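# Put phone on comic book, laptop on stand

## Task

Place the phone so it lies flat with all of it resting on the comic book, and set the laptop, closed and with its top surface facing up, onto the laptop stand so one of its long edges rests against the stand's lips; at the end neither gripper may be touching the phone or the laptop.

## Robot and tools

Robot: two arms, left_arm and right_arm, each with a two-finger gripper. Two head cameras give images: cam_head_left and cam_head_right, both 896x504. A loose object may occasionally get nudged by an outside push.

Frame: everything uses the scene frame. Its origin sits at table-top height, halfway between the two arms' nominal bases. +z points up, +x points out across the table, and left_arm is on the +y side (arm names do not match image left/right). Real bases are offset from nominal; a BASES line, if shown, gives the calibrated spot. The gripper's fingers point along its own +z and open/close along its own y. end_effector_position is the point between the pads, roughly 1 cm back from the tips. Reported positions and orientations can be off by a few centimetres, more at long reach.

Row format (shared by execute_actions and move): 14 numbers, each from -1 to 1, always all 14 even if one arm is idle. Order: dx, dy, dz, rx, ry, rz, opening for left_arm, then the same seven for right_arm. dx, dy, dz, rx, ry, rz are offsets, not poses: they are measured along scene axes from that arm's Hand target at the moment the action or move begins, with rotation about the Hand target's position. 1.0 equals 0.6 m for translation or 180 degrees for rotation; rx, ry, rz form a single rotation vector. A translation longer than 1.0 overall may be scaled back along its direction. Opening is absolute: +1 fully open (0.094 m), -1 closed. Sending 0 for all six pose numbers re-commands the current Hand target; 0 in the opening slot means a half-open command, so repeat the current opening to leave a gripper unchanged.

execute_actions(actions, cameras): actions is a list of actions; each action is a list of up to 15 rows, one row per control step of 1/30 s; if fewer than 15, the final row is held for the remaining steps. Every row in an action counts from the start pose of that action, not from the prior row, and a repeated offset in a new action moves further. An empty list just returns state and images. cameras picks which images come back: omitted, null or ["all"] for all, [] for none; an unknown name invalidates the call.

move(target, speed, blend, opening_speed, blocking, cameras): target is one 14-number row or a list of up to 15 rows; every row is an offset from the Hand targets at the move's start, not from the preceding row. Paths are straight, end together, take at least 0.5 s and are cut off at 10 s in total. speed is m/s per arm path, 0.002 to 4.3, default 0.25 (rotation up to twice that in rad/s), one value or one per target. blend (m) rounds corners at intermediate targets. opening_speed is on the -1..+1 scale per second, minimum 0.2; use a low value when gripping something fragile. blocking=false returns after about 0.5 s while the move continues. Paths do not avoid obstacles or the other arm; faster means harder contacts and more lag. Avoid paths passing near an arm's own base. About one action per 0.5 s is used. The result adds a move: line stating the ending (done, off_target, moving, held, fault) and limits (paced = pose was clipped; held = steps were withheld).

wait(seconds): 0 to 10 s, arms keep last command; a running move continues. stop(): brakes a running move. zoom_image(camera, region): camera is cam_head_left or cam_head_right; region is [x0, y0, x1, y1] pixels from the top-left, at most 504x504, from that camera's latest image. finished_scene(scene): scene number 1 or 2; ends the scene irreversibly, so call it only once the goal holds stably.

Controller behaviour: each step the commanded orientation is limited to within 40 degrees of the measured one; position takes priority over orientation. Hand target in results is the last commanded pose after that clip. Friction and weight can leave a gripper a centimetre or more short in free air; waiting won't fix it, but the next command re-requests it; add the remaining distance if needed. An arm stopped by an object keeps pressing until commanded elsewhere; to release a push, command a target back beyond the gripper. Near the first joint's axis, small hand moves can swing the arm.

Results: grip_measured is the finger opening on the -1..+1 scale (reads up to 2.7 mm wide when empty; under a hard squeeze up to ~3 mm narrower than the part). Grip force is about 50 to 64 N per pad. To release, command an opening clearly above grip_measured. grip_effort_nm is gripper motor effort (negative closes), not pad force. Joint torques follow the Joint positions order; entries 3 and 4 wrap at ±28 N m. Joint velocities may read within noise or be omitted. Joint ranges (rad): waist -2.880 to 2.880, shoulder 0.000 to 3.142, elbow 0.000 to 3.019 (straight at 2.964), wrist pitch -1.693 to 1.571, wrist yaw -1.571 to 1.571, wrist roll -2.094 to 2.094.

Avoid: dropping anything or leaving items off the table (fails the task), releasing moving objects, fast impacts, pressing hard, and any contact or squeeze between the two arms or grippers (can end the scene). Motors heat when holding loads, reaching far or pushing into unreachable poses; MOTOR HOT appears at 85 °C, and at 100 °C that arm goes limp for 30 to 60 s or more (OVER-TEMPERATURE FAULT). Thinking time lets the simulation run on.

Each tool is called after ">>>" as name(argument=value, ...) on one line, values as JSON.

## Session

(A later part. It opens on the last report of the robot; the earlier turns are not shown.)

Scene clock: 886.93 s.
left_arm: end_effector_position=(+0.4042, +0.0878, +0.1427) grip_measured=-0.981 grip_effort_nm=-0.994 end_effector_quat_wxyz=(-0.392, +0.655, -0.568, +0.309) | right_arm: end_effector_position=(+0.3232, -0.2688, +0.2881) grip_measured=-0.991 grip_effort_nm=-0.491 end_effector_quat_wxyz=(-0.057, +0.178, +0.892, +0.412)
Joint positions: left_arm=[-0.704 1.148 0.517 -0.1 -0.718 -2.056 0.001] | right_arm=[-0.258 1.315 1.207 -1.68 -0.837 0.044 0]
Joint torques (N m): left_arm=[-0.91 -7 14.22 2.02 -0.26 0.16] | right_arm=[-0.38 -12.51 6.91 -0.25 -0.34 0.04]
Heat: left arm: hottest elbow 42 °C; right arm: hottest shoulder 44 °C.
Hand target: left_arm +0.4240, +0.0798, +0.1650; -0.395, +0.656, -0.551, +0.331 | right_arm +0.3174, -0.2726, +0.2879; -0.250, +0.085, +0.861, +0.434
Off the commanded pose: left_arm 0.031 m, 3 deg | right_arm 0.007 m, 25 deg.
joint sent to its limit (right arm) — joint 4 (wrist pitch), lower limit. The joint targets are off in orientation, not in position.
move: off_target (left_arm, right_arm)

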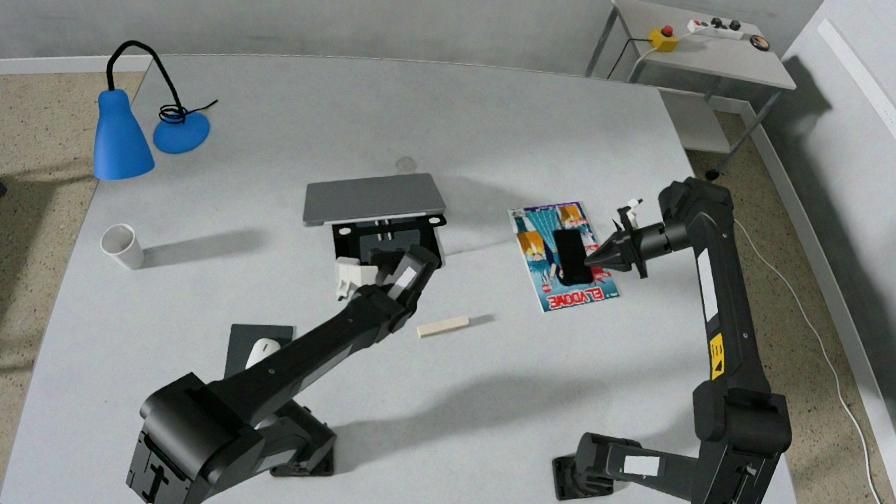

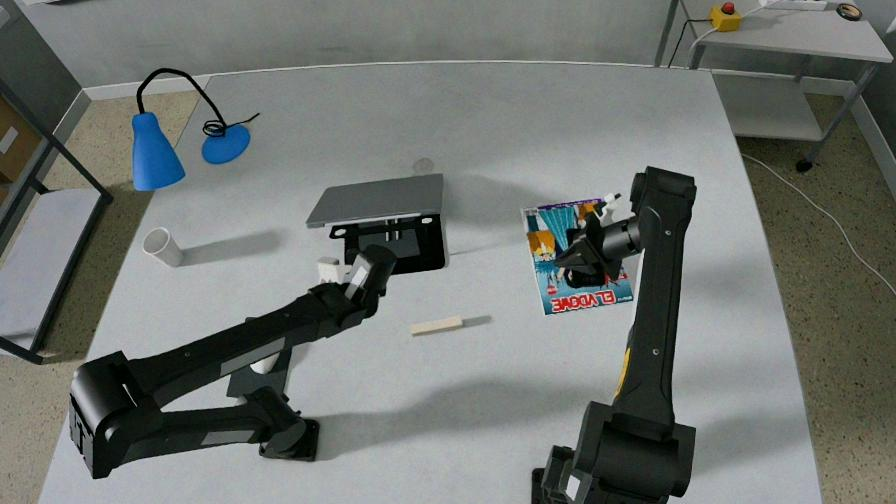

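>>> move(target=[0.03,0,0.055,0,0,0,-1,0,0,0,0,0,0,-1], speed=0.1)

>>> zoom_image(camera="cam_head_left", region=[310, 170, 450, 290])

>>> zoom_image(camera="cam_head_right", region=[310, 170, 450, 290])

Scene clock: 893.70 s.
left_arm: end_effector_position=(+0.4214, +0.0872, +0.1638) grip_measured=-0.981 grip_effort_nm=-0.989 end_effector_quat_wxyz=(-0.391, +0.655, -0.569, +0.307) | right_arm: end_effector_position=(+0.3232, -0.2688, +0.2881) grip_measured=-0.991 grip_effort_nm=-0.496 end_effector_quat_wxyz=(-0.056, +0.178, +0.892, +0.412)
Joint positions: left_arm=[-0.67 1.146 0.582 -0.154 -0.691 -2.028 0.001] | right_arm=[-0.258 1.315 1.207 -1.68 -0.837 0.044 0]
Joint torques (N m): left_arm=[-0.26 -8.88 16.32 0.83 -0.23 0.17] | right_arm=[-0.44 -12.57 6.91 -0.29 -0.35 0.05]
Heat: left arm: hottest elbow 42 °C; right arm: hottest shoulder 43 °C.
Hand target: left_arm +0.4420, +0.0798, +0.1979; -0.395, +0.656, -0.551, +0.331 | right_arm +0.3174, -0.2726, +0.2879; -0.250, +0.085, +0.861, +0.434
Off the commanded pose: left_arm 0.041 m, 3 deg | right_arm 0.007 m, 25 deg.
joint sent to its limit (right arm) — joint 4 (wrist pitch), lower limit. The joint targets are off in orientation, not in position.
move: off_target (left_arm, right_arm)

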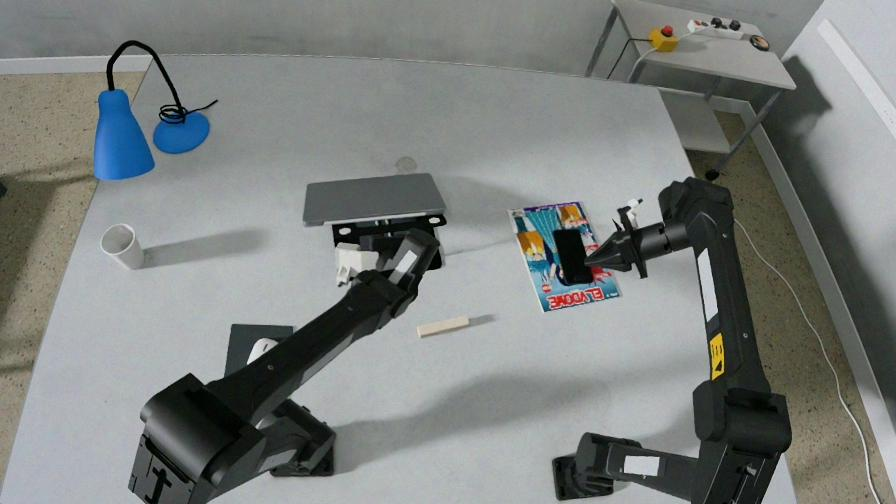

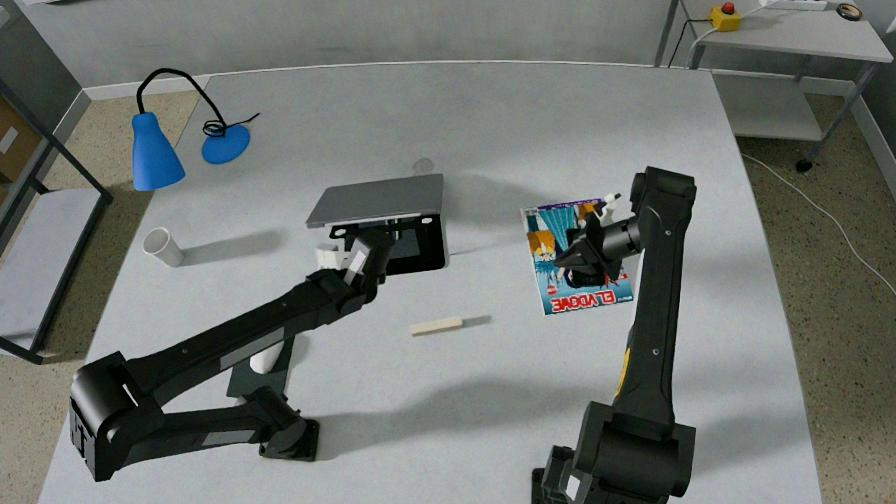

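Scaled by 3.600.

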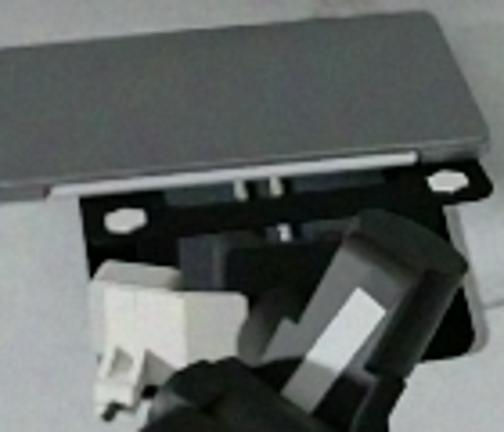

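Scaled by 3.600.

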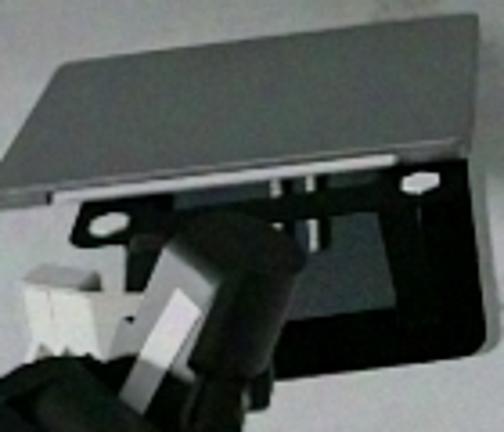

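>>> move(target=[0.03,0.005,0.01,0,0,0,-1,0,0,0,0,0,0,-1], speed=0.06)

>>> zoom_image(camera="cam_head_left", region=[330, 190, 430, 270])

>>> zoom_image(camera="cam_head_right", region=[330, 190, 430, 270])

Scene clock: 901.03 s.
left_arm: end_effector_position=(+0.4367, +0.0908, +0.1745) grip_measured=-0.981 grip_effort_nm=-0.989 end_effector_quat_wxyz=(-0.390, +0.656, -0.568, +0.309) | right_arm: end_effector_position=(+0.3232, -0.2688, +0.2881) grip_measured=-0.991 grip_effort_nm=-0.491 end_effector_quat_wxyz=(-0.056, +0.178, +0.892, +0.412)
Joint positions: left_arm=[-0.631 1.156 0.617 -0.154 -0.66 -1.999 0.001] | right_arm=[-0.258 1.315 1.207 -1.68 -0.837 0.044 0]
Joint torques (N m): left_arm=[-0.38 -7.36 16.73 1.37 -0.18 0.16] | right_arm=[-0.32 -12.57 6.91 -0.27 -0.34 0.04]
Heat: left arm: hottest elbow 43 °C; right arm: hottest shoulder 43 °C.
Hand target: left_arm +0.4600, +0.0829, +0.2041; -0.395, +0.656, -0.551, +0.331 | right_arm +0.3174, -0.2726, +0.2879; -0.250, +0.085, +0.861, +0.434
Off the commanded pose: left_arm 0.038 m, 3 deg | right_arm 0.007 m, 25 deg.
joint sent to its limit (right arm) — joint 4 (wrist pitch), lower limit. The joint targets are off in orientation, not in position.
move: off_target (left_arm, right_arm)

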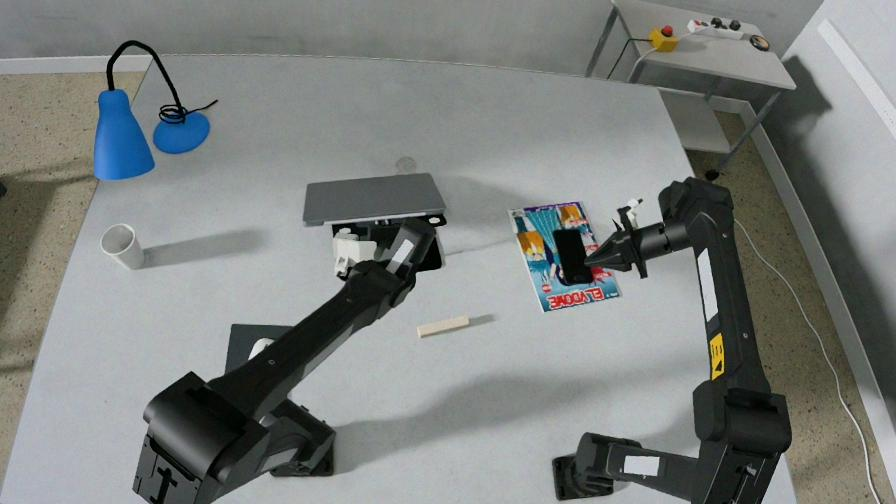

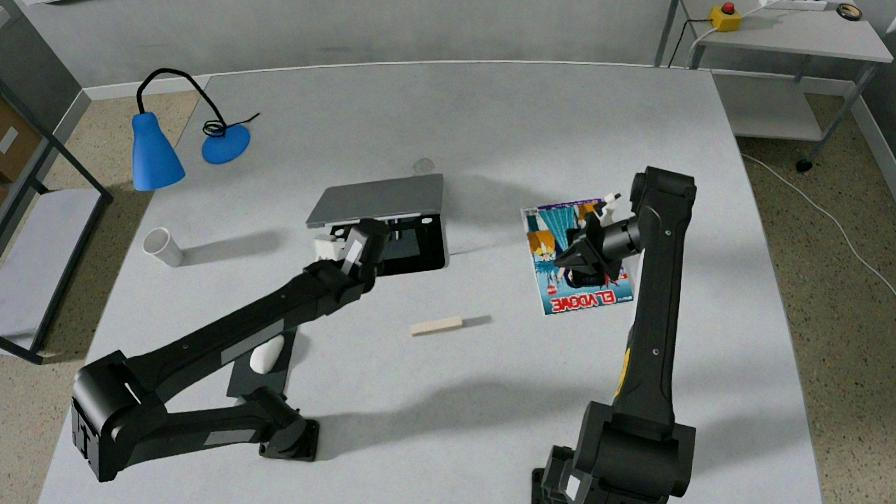

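Scaled by 5.040.

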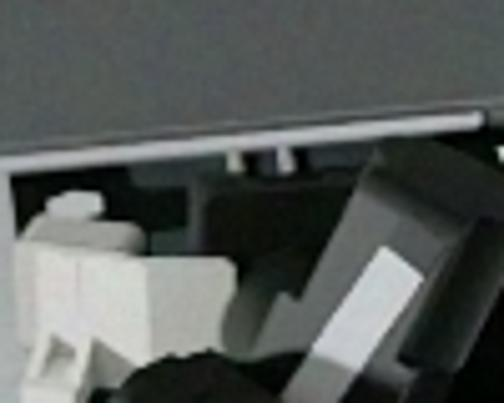

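Scaled by 5.040.

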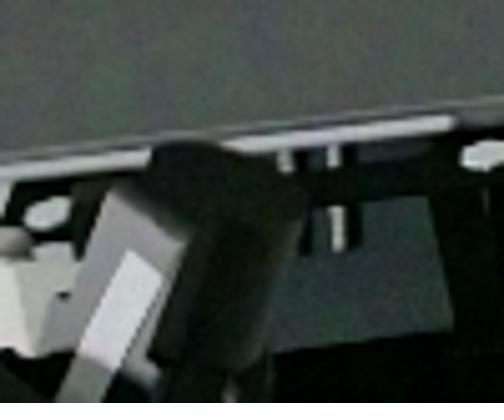

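>>> move(target=[0.02,0.004,-0.025,0,0,0,-1,0,0,0,0,0,0,-1], speed=0.05, cameras=["cam_head_left"])

>>> zoom_image(camera="cam_head_left", region=[300, 160, 460, 280])

Scene clock: 906.27 s.
left_arm: end_effector_position=(+0.4474, +0.0932, +0.1608) grip_measured=-0.981 grip_effort_nm=-0.989 end_effector_quat_wxyz=(-0.389, +0.657, -0.570, +0.304) | right_arm: end_effector_position=(+0.3232, -0.2688, +0.2881) grip_measured=-0.991 grip_effort_nm=-0.496 end_effector_quat_wxyz=(-0.056, +0.178, +0.892, +0.412)
Joint positions: left_arm=[-0.606 1.206 0.617 -0.104 -0.64 -1.98 0.001] | right_arm=[-0.258 1.315 1.207 -1.68 -0.837 0.044 0]
Joint torques (N m): left_arm=[-0.15 -8.06 15.58 2.28 -0.21 0.15] | right_arm=[-0.44 -12.57 6.94 -0.25 -0.35 0.04]
Heat: left arm: hottest elbow 44 °C; right arm: hottest shoulder 42 °C.
Hand target: left_arm +0.4720, +0.0853, +0.1891; -0.395, +0.656, -0.551, +0.331 | right_arm +0.3174, -0.2726, +0.2879; -0.250, +0.085, +0.861, +0.434
Off the commanded pose: left_arm 0.038 m, 4 deg | right_arm 0.007 m, 25 deg.
joint sent to its limit (right arm) — joint 4 (wrist pitch), lower limit. The joint targets are off in orientation, not in position.
move: off_target (left_arm, right_arm)

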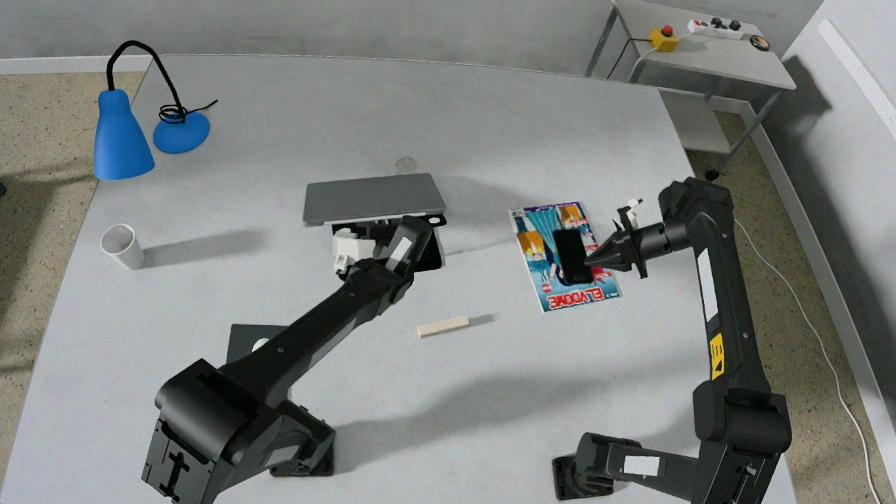

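Scaled by 3.150.

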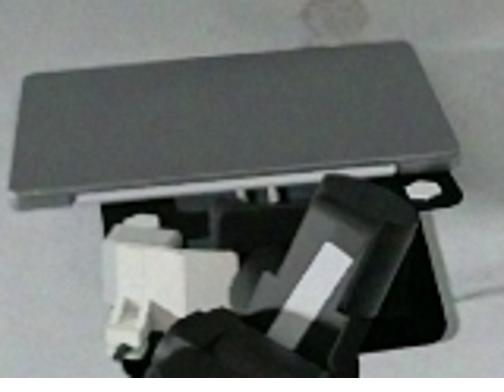

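>>> move(target=[0.025,0.004,-0.018,0,0,0,-1,0,0,0,0,0,0,-1], speed=0.05, cameras=["cam_head_left"])

>>> zoom_image(camera="cam_head_left", region=[300, 160, 460, 280])

Scene clock: 908.90 s.
left_arm: end_effector_position=(+0.4610, +0.0958, +0.1516) grip_measured=-0.981 grip_effort_nm=-0.994 end_effector_quat_wxyz=(-0.389, +0.657, -0.569, +0.306) | right_arm: end_effector_position=(+0.3232, -0.2688, +0.2881) grip_measured=-0.991 grip_effort_nm=-0.496 end_effector_quat_wxyz=(-0.056, +0.178, +0.892, +0.412)
Joint positions: left_arm=[-0.578 1.255 0.623 -0.045 -0.618 -1.961 0.001] | right_arm=[-0.258 1.315 1.207 -1.68 -0.837 0.044 0]
Joint torques (N m): left_arm=[-0.73 -8.59 15.68 1.95 -0.16 0.15] | right_arm=[-0.44 -12.51 6.9 -0.24 -0.34 0.04]
Heat: left arm: hottest elbow 44 °C; right arm: hottest shoulder 42 °C.
Hand target: left_arm +0.4869, +0.0877, +0.1781; -0.395, +0.656, -0.551, +0.331 | right_arm +0.3174, -0.2726, +0.2879; -0.250, +0.085, +0.861, +0.434
Off the commanded pose: left_arm 0.038 m, 4 deg | right_arm 0.007 m, 25 deg.
joint sent to its limit (right arm) — joint 4 (wrist pitch), lower limit. The joint targets are off in orientation, not in position.
move: off_target (left_arm, right_arm)

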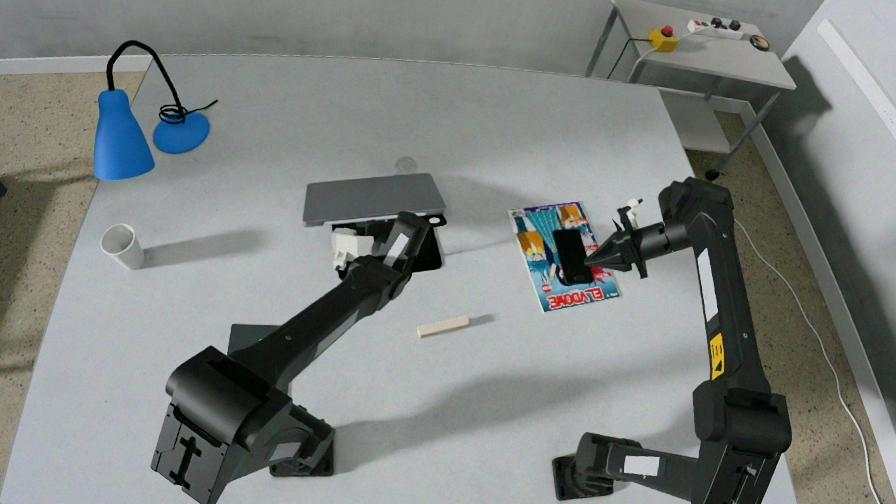

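Scaled by 3.150.

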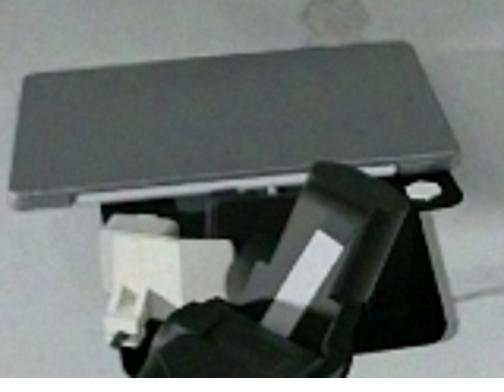

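>>> move(target=[0.025,0.004,-0.014,0,0,0,-1,0,0,0,0,0,0,-1], speed=0.05)

>>> zoom_image(camera="cam_head_left", region=[290, 150, 470, 250])

>>> zoom_image(camera="cam_head_right", region=[290, 150, 470, 250])

Scene clock: 912.17 s.
left_arm: end_effector_position=(+0.4773, +0.0968, +0.1470) grip_measured=-0.981 grip_effort_nm=-0.984 end_effector_quat_wxyz=(-0.389, +0.658, -0.566, +0.310) | right_arm: end_effector_position=(+0.3232, -0.2688, +0.2881) grip_measured=-0.991 grip_effort_nm=-0.496 end_effector_quat_wxyz=(-0.056, +0.178, +0.892, +0.412)
Joint positions: left_arm=[-0.55 1.303 0.643 0.002 -0.596 -1.944 0.001] | right_arm=[-0.258 1.315 1.207 -1.68 -0.837 0.044 0]
Joint torques (N m): left_arm=[-0.03 -8.94 15.3 2 -0.14 0.18] | right_arm=[-0.44 -12.57 6.93 -0.25 -0.35 0.03]
Heat: left arm: hottest elbow 44 °C; right arm: hottest shoulder 42 °C.
Hand target: left_arm +0.5020, +0.0901, +0.1698; -0.395, +0.656, -0.551, +0.331 | right_arm +0.3174, -0.2726, +0.2879; -0.250, +0.085, +0.861, +0.434
Off the commanded pose: left_arm 0.034 m, 3 deg | right_arm 0.007 m, 25 deg.
joint sent to its limit (right arm) — joint 4 (wrist pitch), lower limit. The joint targets are off in orientation, not in position.
move: off_target (left_arm, right_arm)

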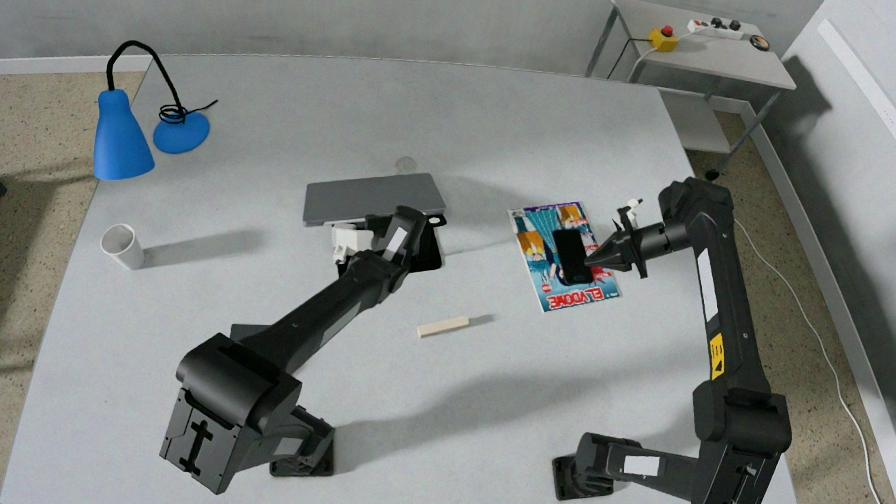

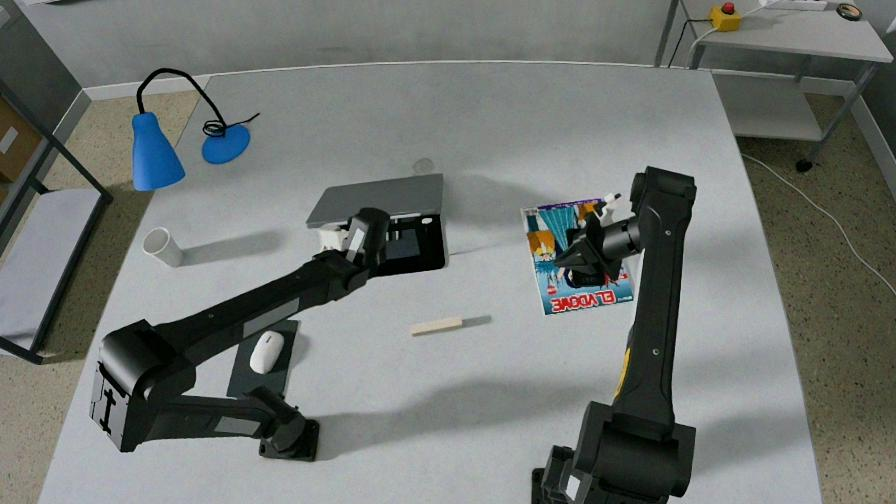

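Scaled by 2.800.

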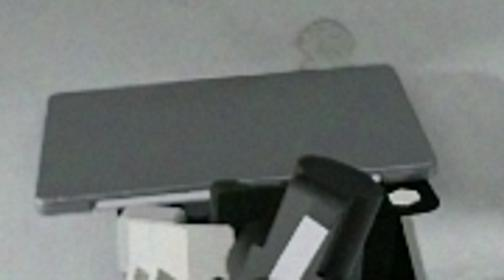

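Scaled by 2.800.

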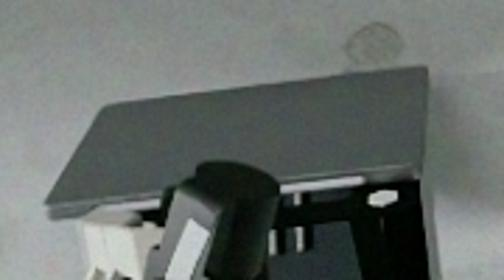

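>>> move(target=[0.02,0.004,-0.01,0,0,0,-1,0,0,0,0,0,0,-1], speed=0.05)

>>> zoom_image(camera="cam_head_left", region=[290, 150, 470, 250])

>>> zoom_image(camera="cam_head_right", region=[290, 150, 470, 250])

Scene clock: 916.07 s.
left_arm: end_effector_position=(+0.4901, +0.0978, +0.1440) grip_measured=-0.981 grip_effort_nm=-0.989 end_effector_quat_wxyz=(-0.388, +0.658, -0.564, +0.313) | right_arm: end_effector_position=(+0.3232, -0.2688, +0.2881) grip_measured=-0.991 grip_effort_nm=-0.496 end_effector_quat_wxyz=(-0.056, +0.178, +0.892, +0.412)
Joint positions: left_arm=[-0.53 1.339 0.66 0.035 -0.579 -1.93 0.001] | right_arm=[-0.258 1.315 1.207 -1.68 -0.837 0.044 0]
Joint torques (N m): left_arm=[-0.03 -9.64 14.72 1.89 -0.09 0.11] | right_arm=[-0.38 -12.51 6.9 -0.27 -0.35 0.04]
Heat: left arm: hottest elbow 43 °C; right arm: hottest shoulder 41 °C.
Hand target: left_arm +0.5139, +0.0925, +0.1636; -0.395, +0.656, -0.551, +0.330 | right_arm +0.3174, -0.2726, +0.2879; -0.250, +0.085, +0.861, +0.434
Off the commanded pose: left_arm 0.031 m, 3 deg | right_arm 0.007 m, 25 deg.
joint sent to its limit (right arm) — joint 4 (wrist pitch), lower limit. The joint targets are off in orientation, not in position.
move: off_target (left_arm, right_arm)

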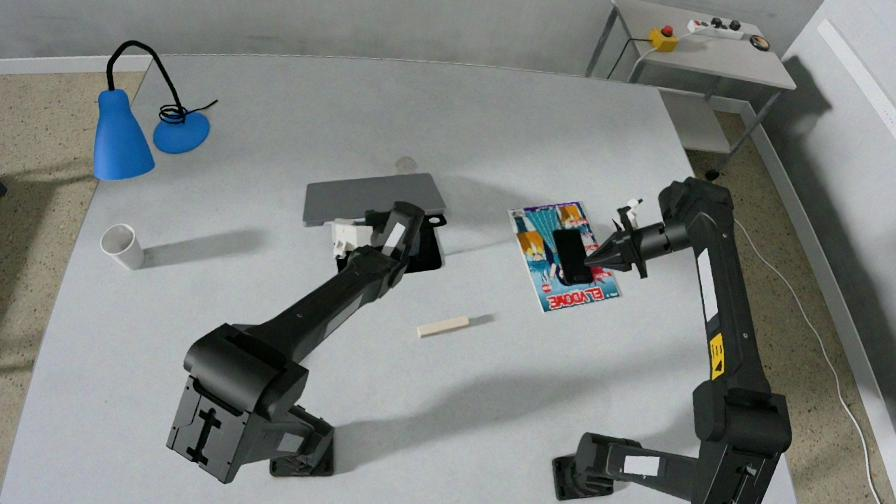

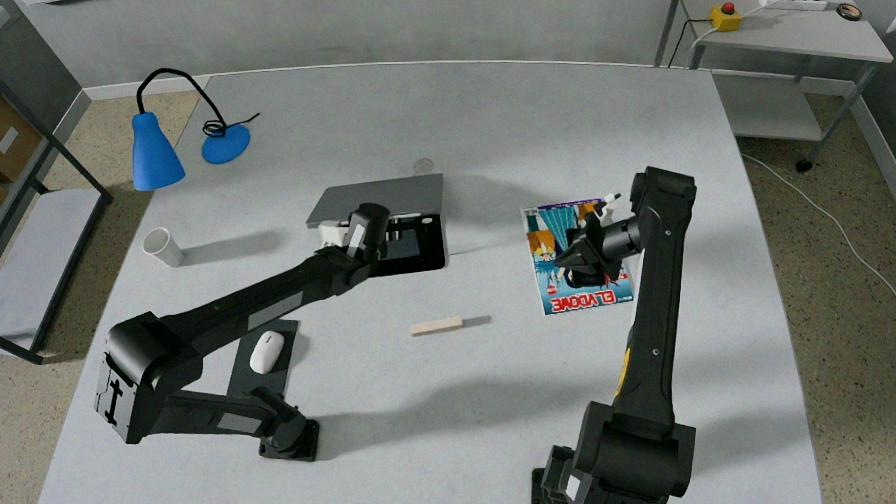

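Scaled by 2.800.

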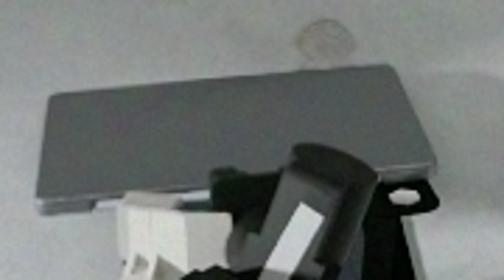

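Scaled by 2.800.

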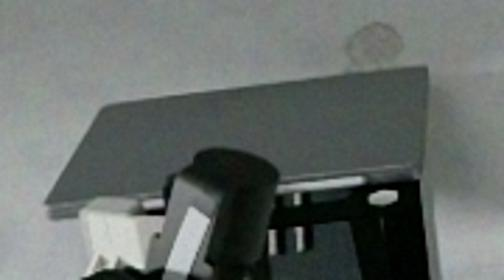

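>>> zoom_image(camera="cam_head_left", region=[340, 190, 410, 230])

>>> zoom_image(camera="cam_head_right", region=[330, 190, 400, 230])

Scaled by 7.200.

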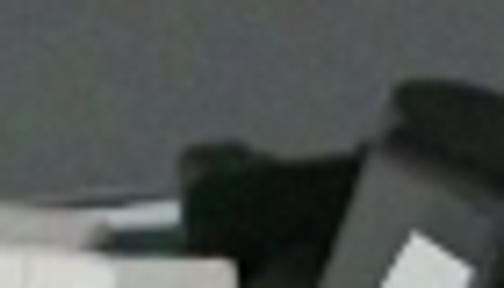

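Scaled by 7.200.

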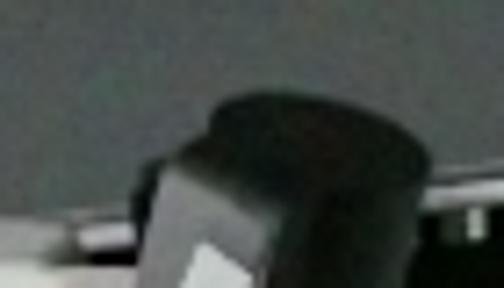

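>>> move(target=[0.025,0.004,-0.012,0,0,0,-1,0,0,0,0,0,0,-1], speed=0.05)

>>> zoom_image(camera="cam_head_left", region=[290, 150, 470, 250])

>>> zoom_image(camera="cam_head_right", region=[290, 150, 470, 250])

Scene clock: 924.00 s.
left_arm: end_effector_position=(+0.4985, +0.0940, +0.1429) grip_measured=-0.981 grip_effort_nm=-0.984 end_effector_quat_wxyz=(-0.383, +0.655, -0.567, +0.322) | right_arm: end_effector_position=(+0.3232, -0.2688, +0.2881) grip_measured=-0.991 grip_effort_nm=-0.491 end_effector_quat_wxyz=(-0.056, +0.178, +0.892, +0.412)
Joint positions: left_arm=[-0.52 1.361 0.671 0.063 -0.552 -1.919 0.001] | right_arm=[-0.258 1.315 1.207 -1.68 -0.837 0.044 0]
Joint torques (N m): left_arm=[1.2 -7.36 15.47 2.39 -0.38 0.27] | right_arm=[-0.32 -12.51 6.91 -0.27 -0.34 0.04]
Heat: left arm: hottest elbow 43 °C; right arm: hottest shoulder 41 °C.
Hand target: left_arm +0.5291, +0.0948, +0.1567; -0.395, +0.656, -0.551, +0.331 | right_arm +0.3174, -0.2726, +0.2879; -0.250, +0.085, +0.861, +0.434
Off the commanded pose: left_arm 0.033 m, 2 deg | right_arm 0.007 m, 25 deg.
joint sent to its limit (right arm) — joint 4 (wrist pitch), lower limit. The joint targets are off in orientation, not in position.
move: off_target (left_arm, right_arm)

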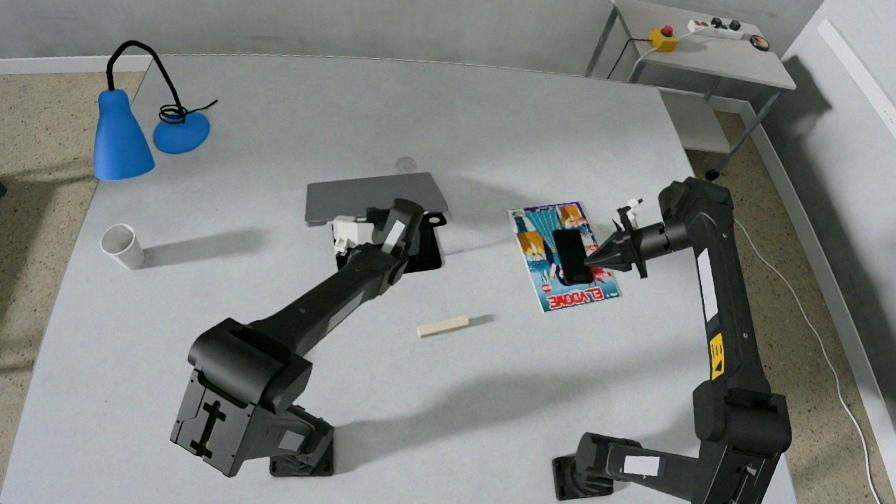

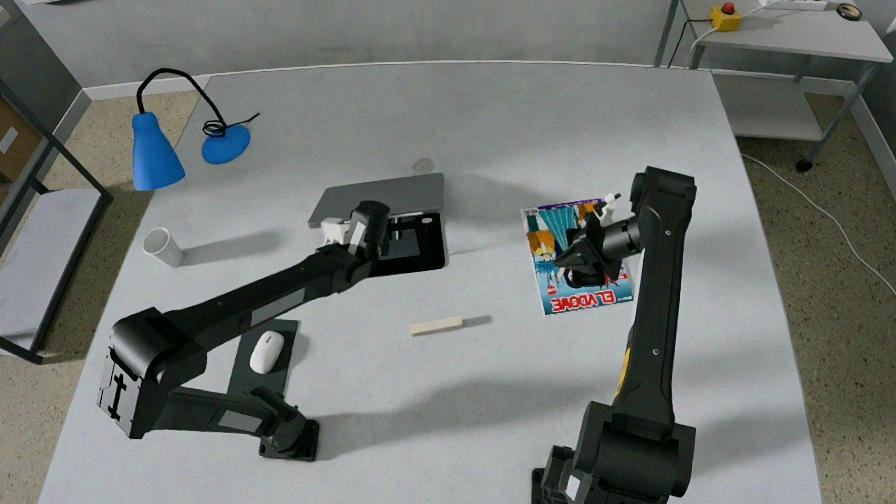

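Scaled by 2.800.

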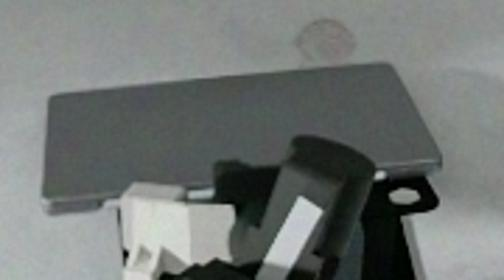

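Scaled by 2.800.

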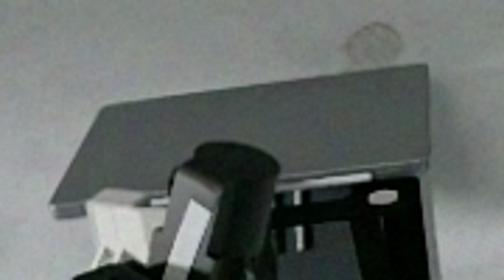

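>>> move(target=[0.02,0.004,-0.01,0,0,0,-1,0,0,0,0,0,0,-1], speed=0.04)

>>> zoom_image(camera="cam_head_left", region=[290, 150, 470, 250])

>>> zoom_image(camera="cam_head_right", region=[290, 150, 470, 250])

Scene clock: 931.23 s.
left_arm: end_effector_position=(+0.5218, +0.1009, +0.1382) grip_measured=-0.981 grip_effort_nm=-0.979 end_effector_quat_wxyz=(-0.389, +0.658, -0.559, +0.321) | right_arm: end_effector_position=(+0.3232, -0.2688, +0.2881) grip_measured=-0.991 grip_effort_nm=-0.491 end_effector_quat_wxyz=(-0.056, +0.178, +0.892, +0.412)
Joint positions: left_arm=[-0.482 1.422 0.709 0.104 -0.539 -1.901 0.001] | right_arm=[-0.258 1.315 1.207 -1.68 -0.837 0.044 0]
Joint torques (N m): left_arm=[-0.44 -10.29 13.86 1.94 -0.23 0.19] | right_arm=[-0.44 -12.51 6.91 -0.27 -0.35 0.04]
Motor temperatures (°C): left_arm=[23 28 42 24 28 24 29] | right_arm=[26 40 38 25 25 23 27]
Heat: left arm: hottest elbow 42 °C; right arm: hottest shoulder 40 °C.
Hand target: left_arm +0.5410, +0.0972, +0.1506; -0.395, +0.656, -0.551, +0.331 | right_arm +0.3174, -0.2726, +0.2879; -0.250, +0.085, +0.861, +0.434
Off the commanded pose: left_arm 0.023 m, 2 deg | right_arm 0.007 m, 25 deg.
joint sent to its limit (right arm) — joint 4 (wrist pitch), lower limit. The joint targets are off in orientation, not in position.
move: off_target (left_arm, right_arm)

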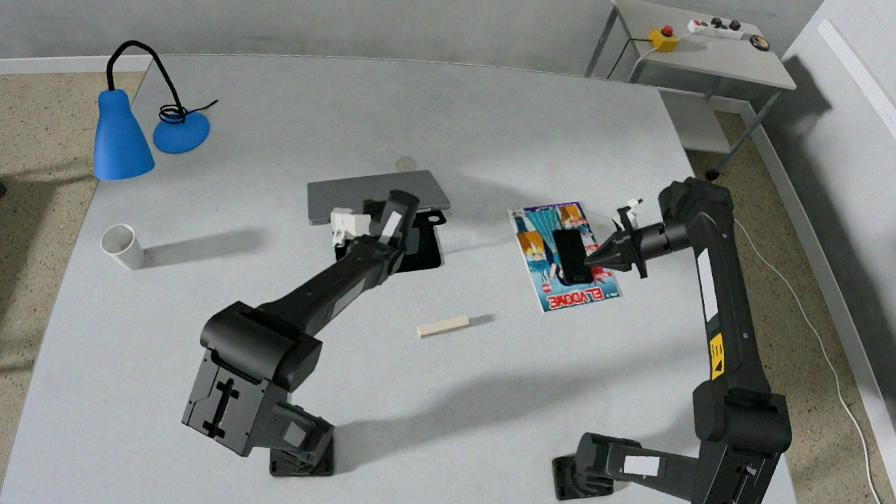

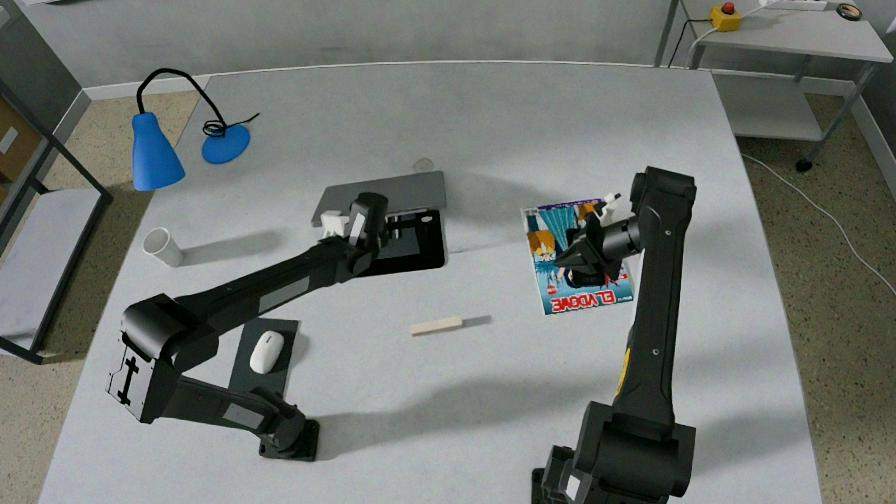

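Scaled by 2.800.

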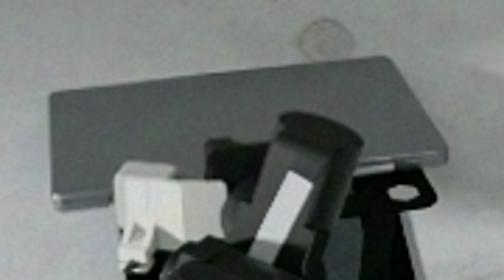

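Scaled by 2.800.

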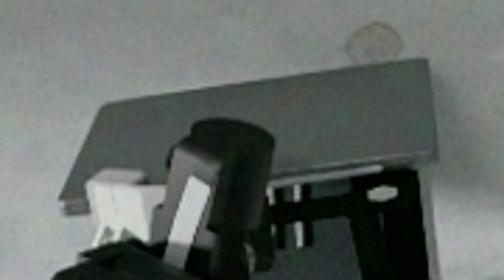

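>>> move(target=[-0.17,-0.03,0.08,0,0,0,-1,0,0,0,0,0,0,-1], speed=0.1)

>>> zoom_image(camera="cam_head_left", region=[290, 150, 470, 250])

>>> zoom_image(camera="cam_head_right", region=[290, 150, 470, 250])

Scene clock: 936.53 s.
left_arm: end_effector_position=(+0.4458, +0.0819, +0.1993) grip_measured=-0.981 grip_effort_nm=-0.984 end_effector_quat_wxyz=(-0.398, +0.658, -0.549, +0.329) | right_arm: end_effector_position=(+0.3232, -0.2688, +0.2881) grip_measured=-0.991 grip_effort_nm=-0.491 end_effector_quat_wxyz=(-0.056, +0.178, +0.892, +0.412)
Joint positions: left_arm=[-0.645 1.152 0.662 -0.159 -0.688 -2.015 0.001] | right_arm=[-0.258 1.315 1.207 -1.68 -0.837 0.044 0]
Joint torques (N m): left_arm=[-2.78 -8.82 9.68 1.29 -0.45 0.01] | right_arm=[-0.38 -12.63 6.89 -0.28 -0.35 0.04]
Heat: left arm: hottest elbow 42 °C; right arm: hottest shoulder 40 °C.
Hand target: left_arm +0.4390, +0.0793, +0.1986; -0.395, +0.656, -0.551, +0.331 | right_arm +0.3174, -0.2726, +0.2879; -0.250, +0.085, +0.861, +0.434
Off the commanded pose: left_arm 0.007 m, 1 deg | right_arm 0.007 m, 25 deg.
joint sent to its limit (right arm) — joint 4 (wrist pitch), lower limit. The joint targets are off in orientation, not in position.
move: off_target (right_arm)

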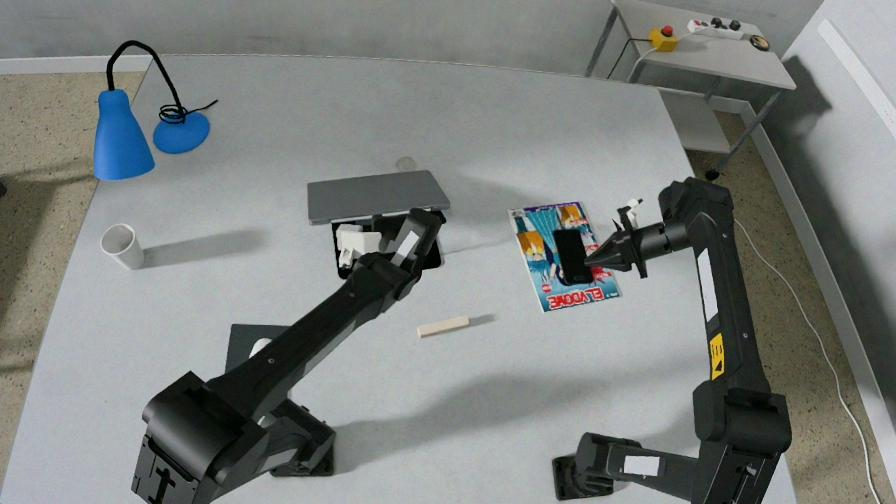

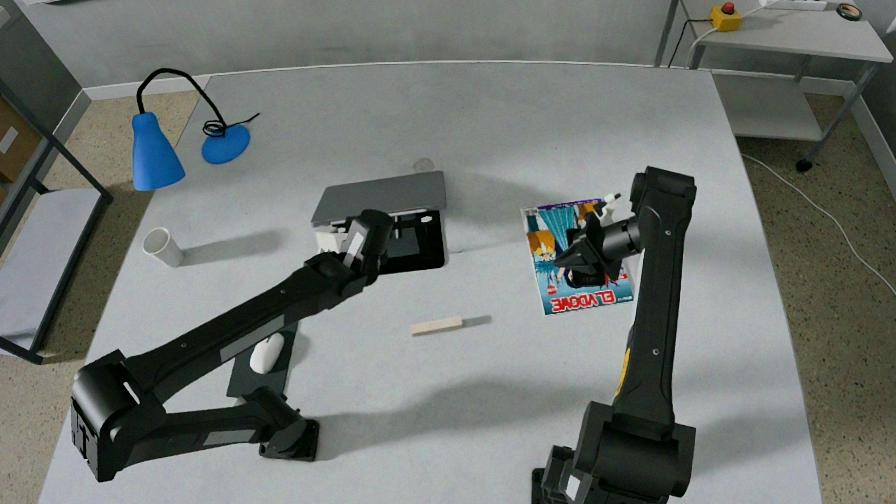

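Scaled by 2.800.

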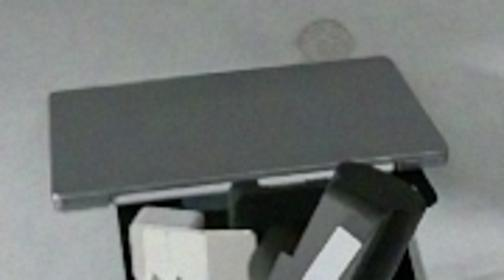

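Scaled by 2.800.

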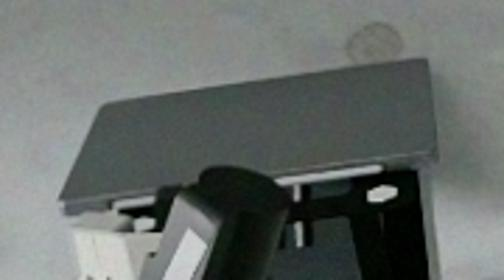

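Move the arm away further to see.

>>> move(target=[-0.2,0.1,0.1,0,0,0,-1,0,0,0,0,0,0,-1], speed=0.2)

>>> zoom_image(camera="cam_head_left", region=[290, 150, 470, 290])

>>> zoom_image(camera="cam_head_right", region=[290, 150, 470, 290])

>>> zoom_image(camera="cam_head_left", region=[380, 160, 460, 220])

>>> zoom_image(camera="cam_head_left", region=[300, 170, 380, 230])

Scene clock: 941.53 s.
left_arm: end_effector_position=(+0.3231, +0.1415, +0.2608) grip_measured=-0.981 grip_effort_nm=-0.979 end_effector_quat_wxyz=(-0.398, +0.654, -0.551, +0.332) | right_arm: end_effector_position=(+0.3232, -0.2688, +0.2881) grip_measured=-0.991 grip_effort_nm=-0.496 end_effector_quat_wxyz=(-0.056, +0.178, +0.892, +0.412)
Joint positions: left_arm=[-0.758 0.621 0.574 -0.655 -0.773 -2.099 0.001] | right_arm=[-0.258 1.315 1.207 -1.68 -0.837 0.044 0]
Joint torques (N m): left_arm=[-3.31 -2.55 11.14 0.92 -0.51 -0.03] | right_arm=[-0.38 -12.51 6.91 -0.21 -0.35 0.04]
Heat: left arm: hottest elbow 42 °C; right arm: hottest shoulder 40 °C.
Hand target: left_arm +0.3190, +0.1393, +0.2585; -0.395, +0.656, -0.551, +0.330 | right_arm +0.3174, -0.2726, +0.2879; -0.250, +0.085, +0.861, +0.434
Off the commanded pose: left_arm 0.005 m, 0 deg | right_arm 0.007 m, 25 deg.
joint sent to its limit (left arm) — joint 6 (wrist roll), lower limit. The joint targets still meet the commanded pose.
joint sent to its limit (right arm) — joint 4 (wrist pitch), lower limit. The joint targets are off in orientation, not in position.
move: off_target (right_arm)

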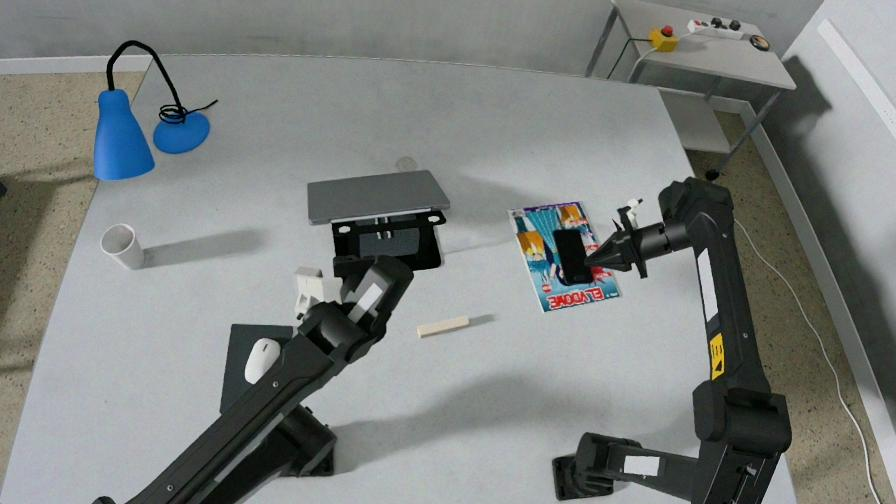

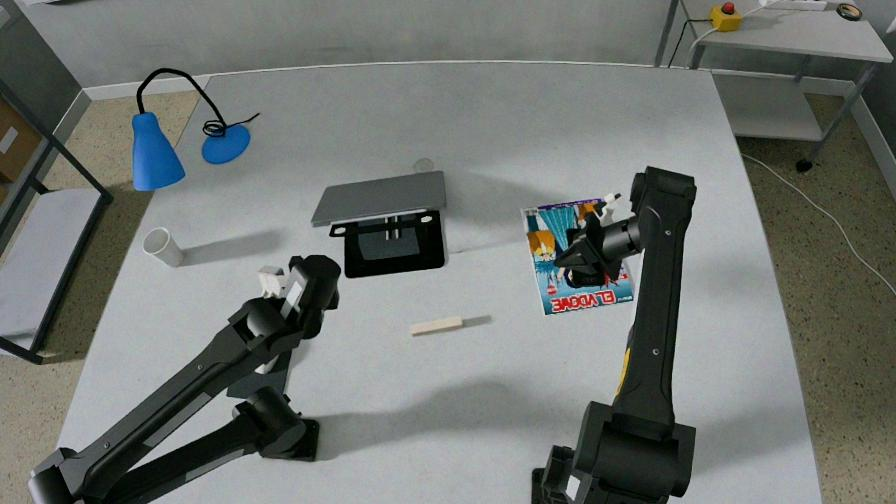

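Scaled by 2.800.

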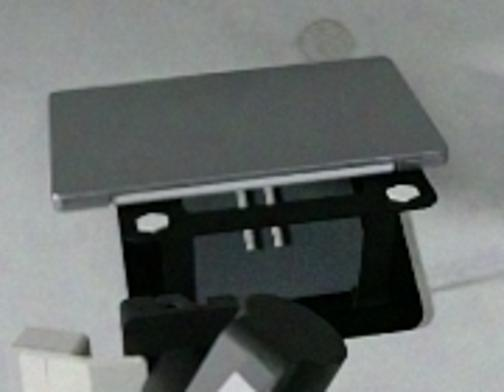

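Scaled by 2.800.

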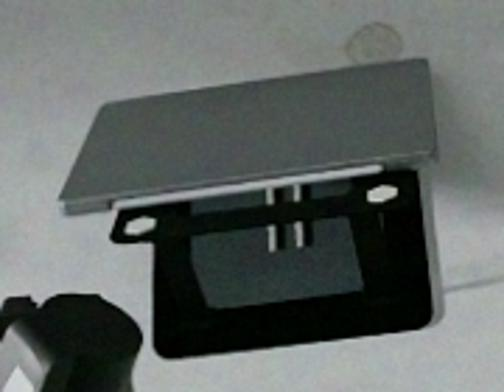

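Scaled by 6.300.

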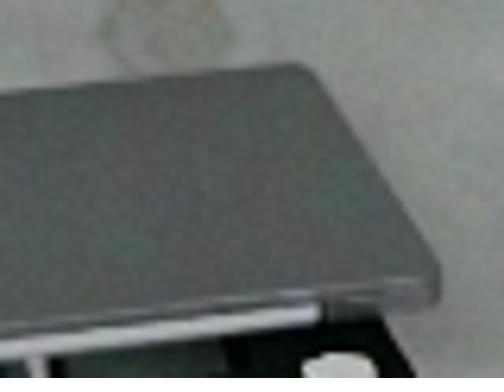

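Scaled by 6.300.

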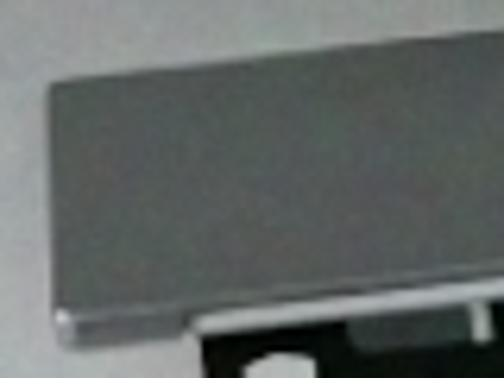

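>>> zoom_image(camera="cam_head_left", region=[330, 164, 370, 190])

>>> zoom_image(camera="cam_head_left", region=[380, 160, 420, 186])

>>> zoom_image(camera="cam_head_right", region=[340, 166, 380, 192])

>>> zoom_image(camera="cam_head_right", region=[390, 160, 430, 186])

Scaled by 12.600.

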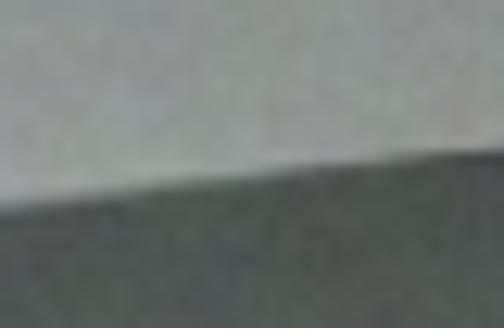

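Scaled by 12.600.

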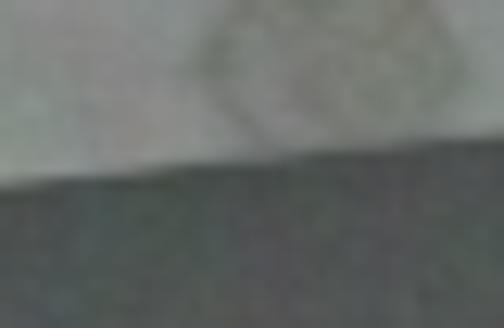

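Scaled by 12.600.

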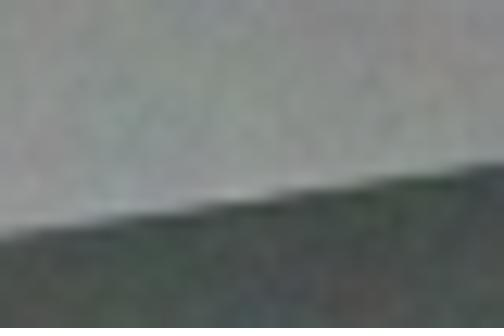

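Scaled by 12.600.

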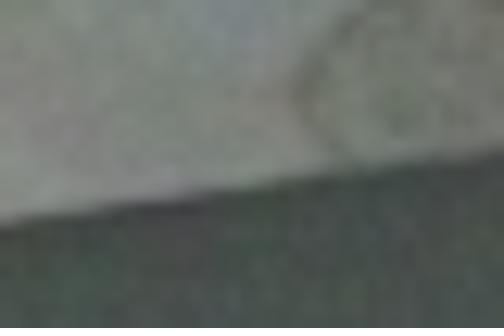

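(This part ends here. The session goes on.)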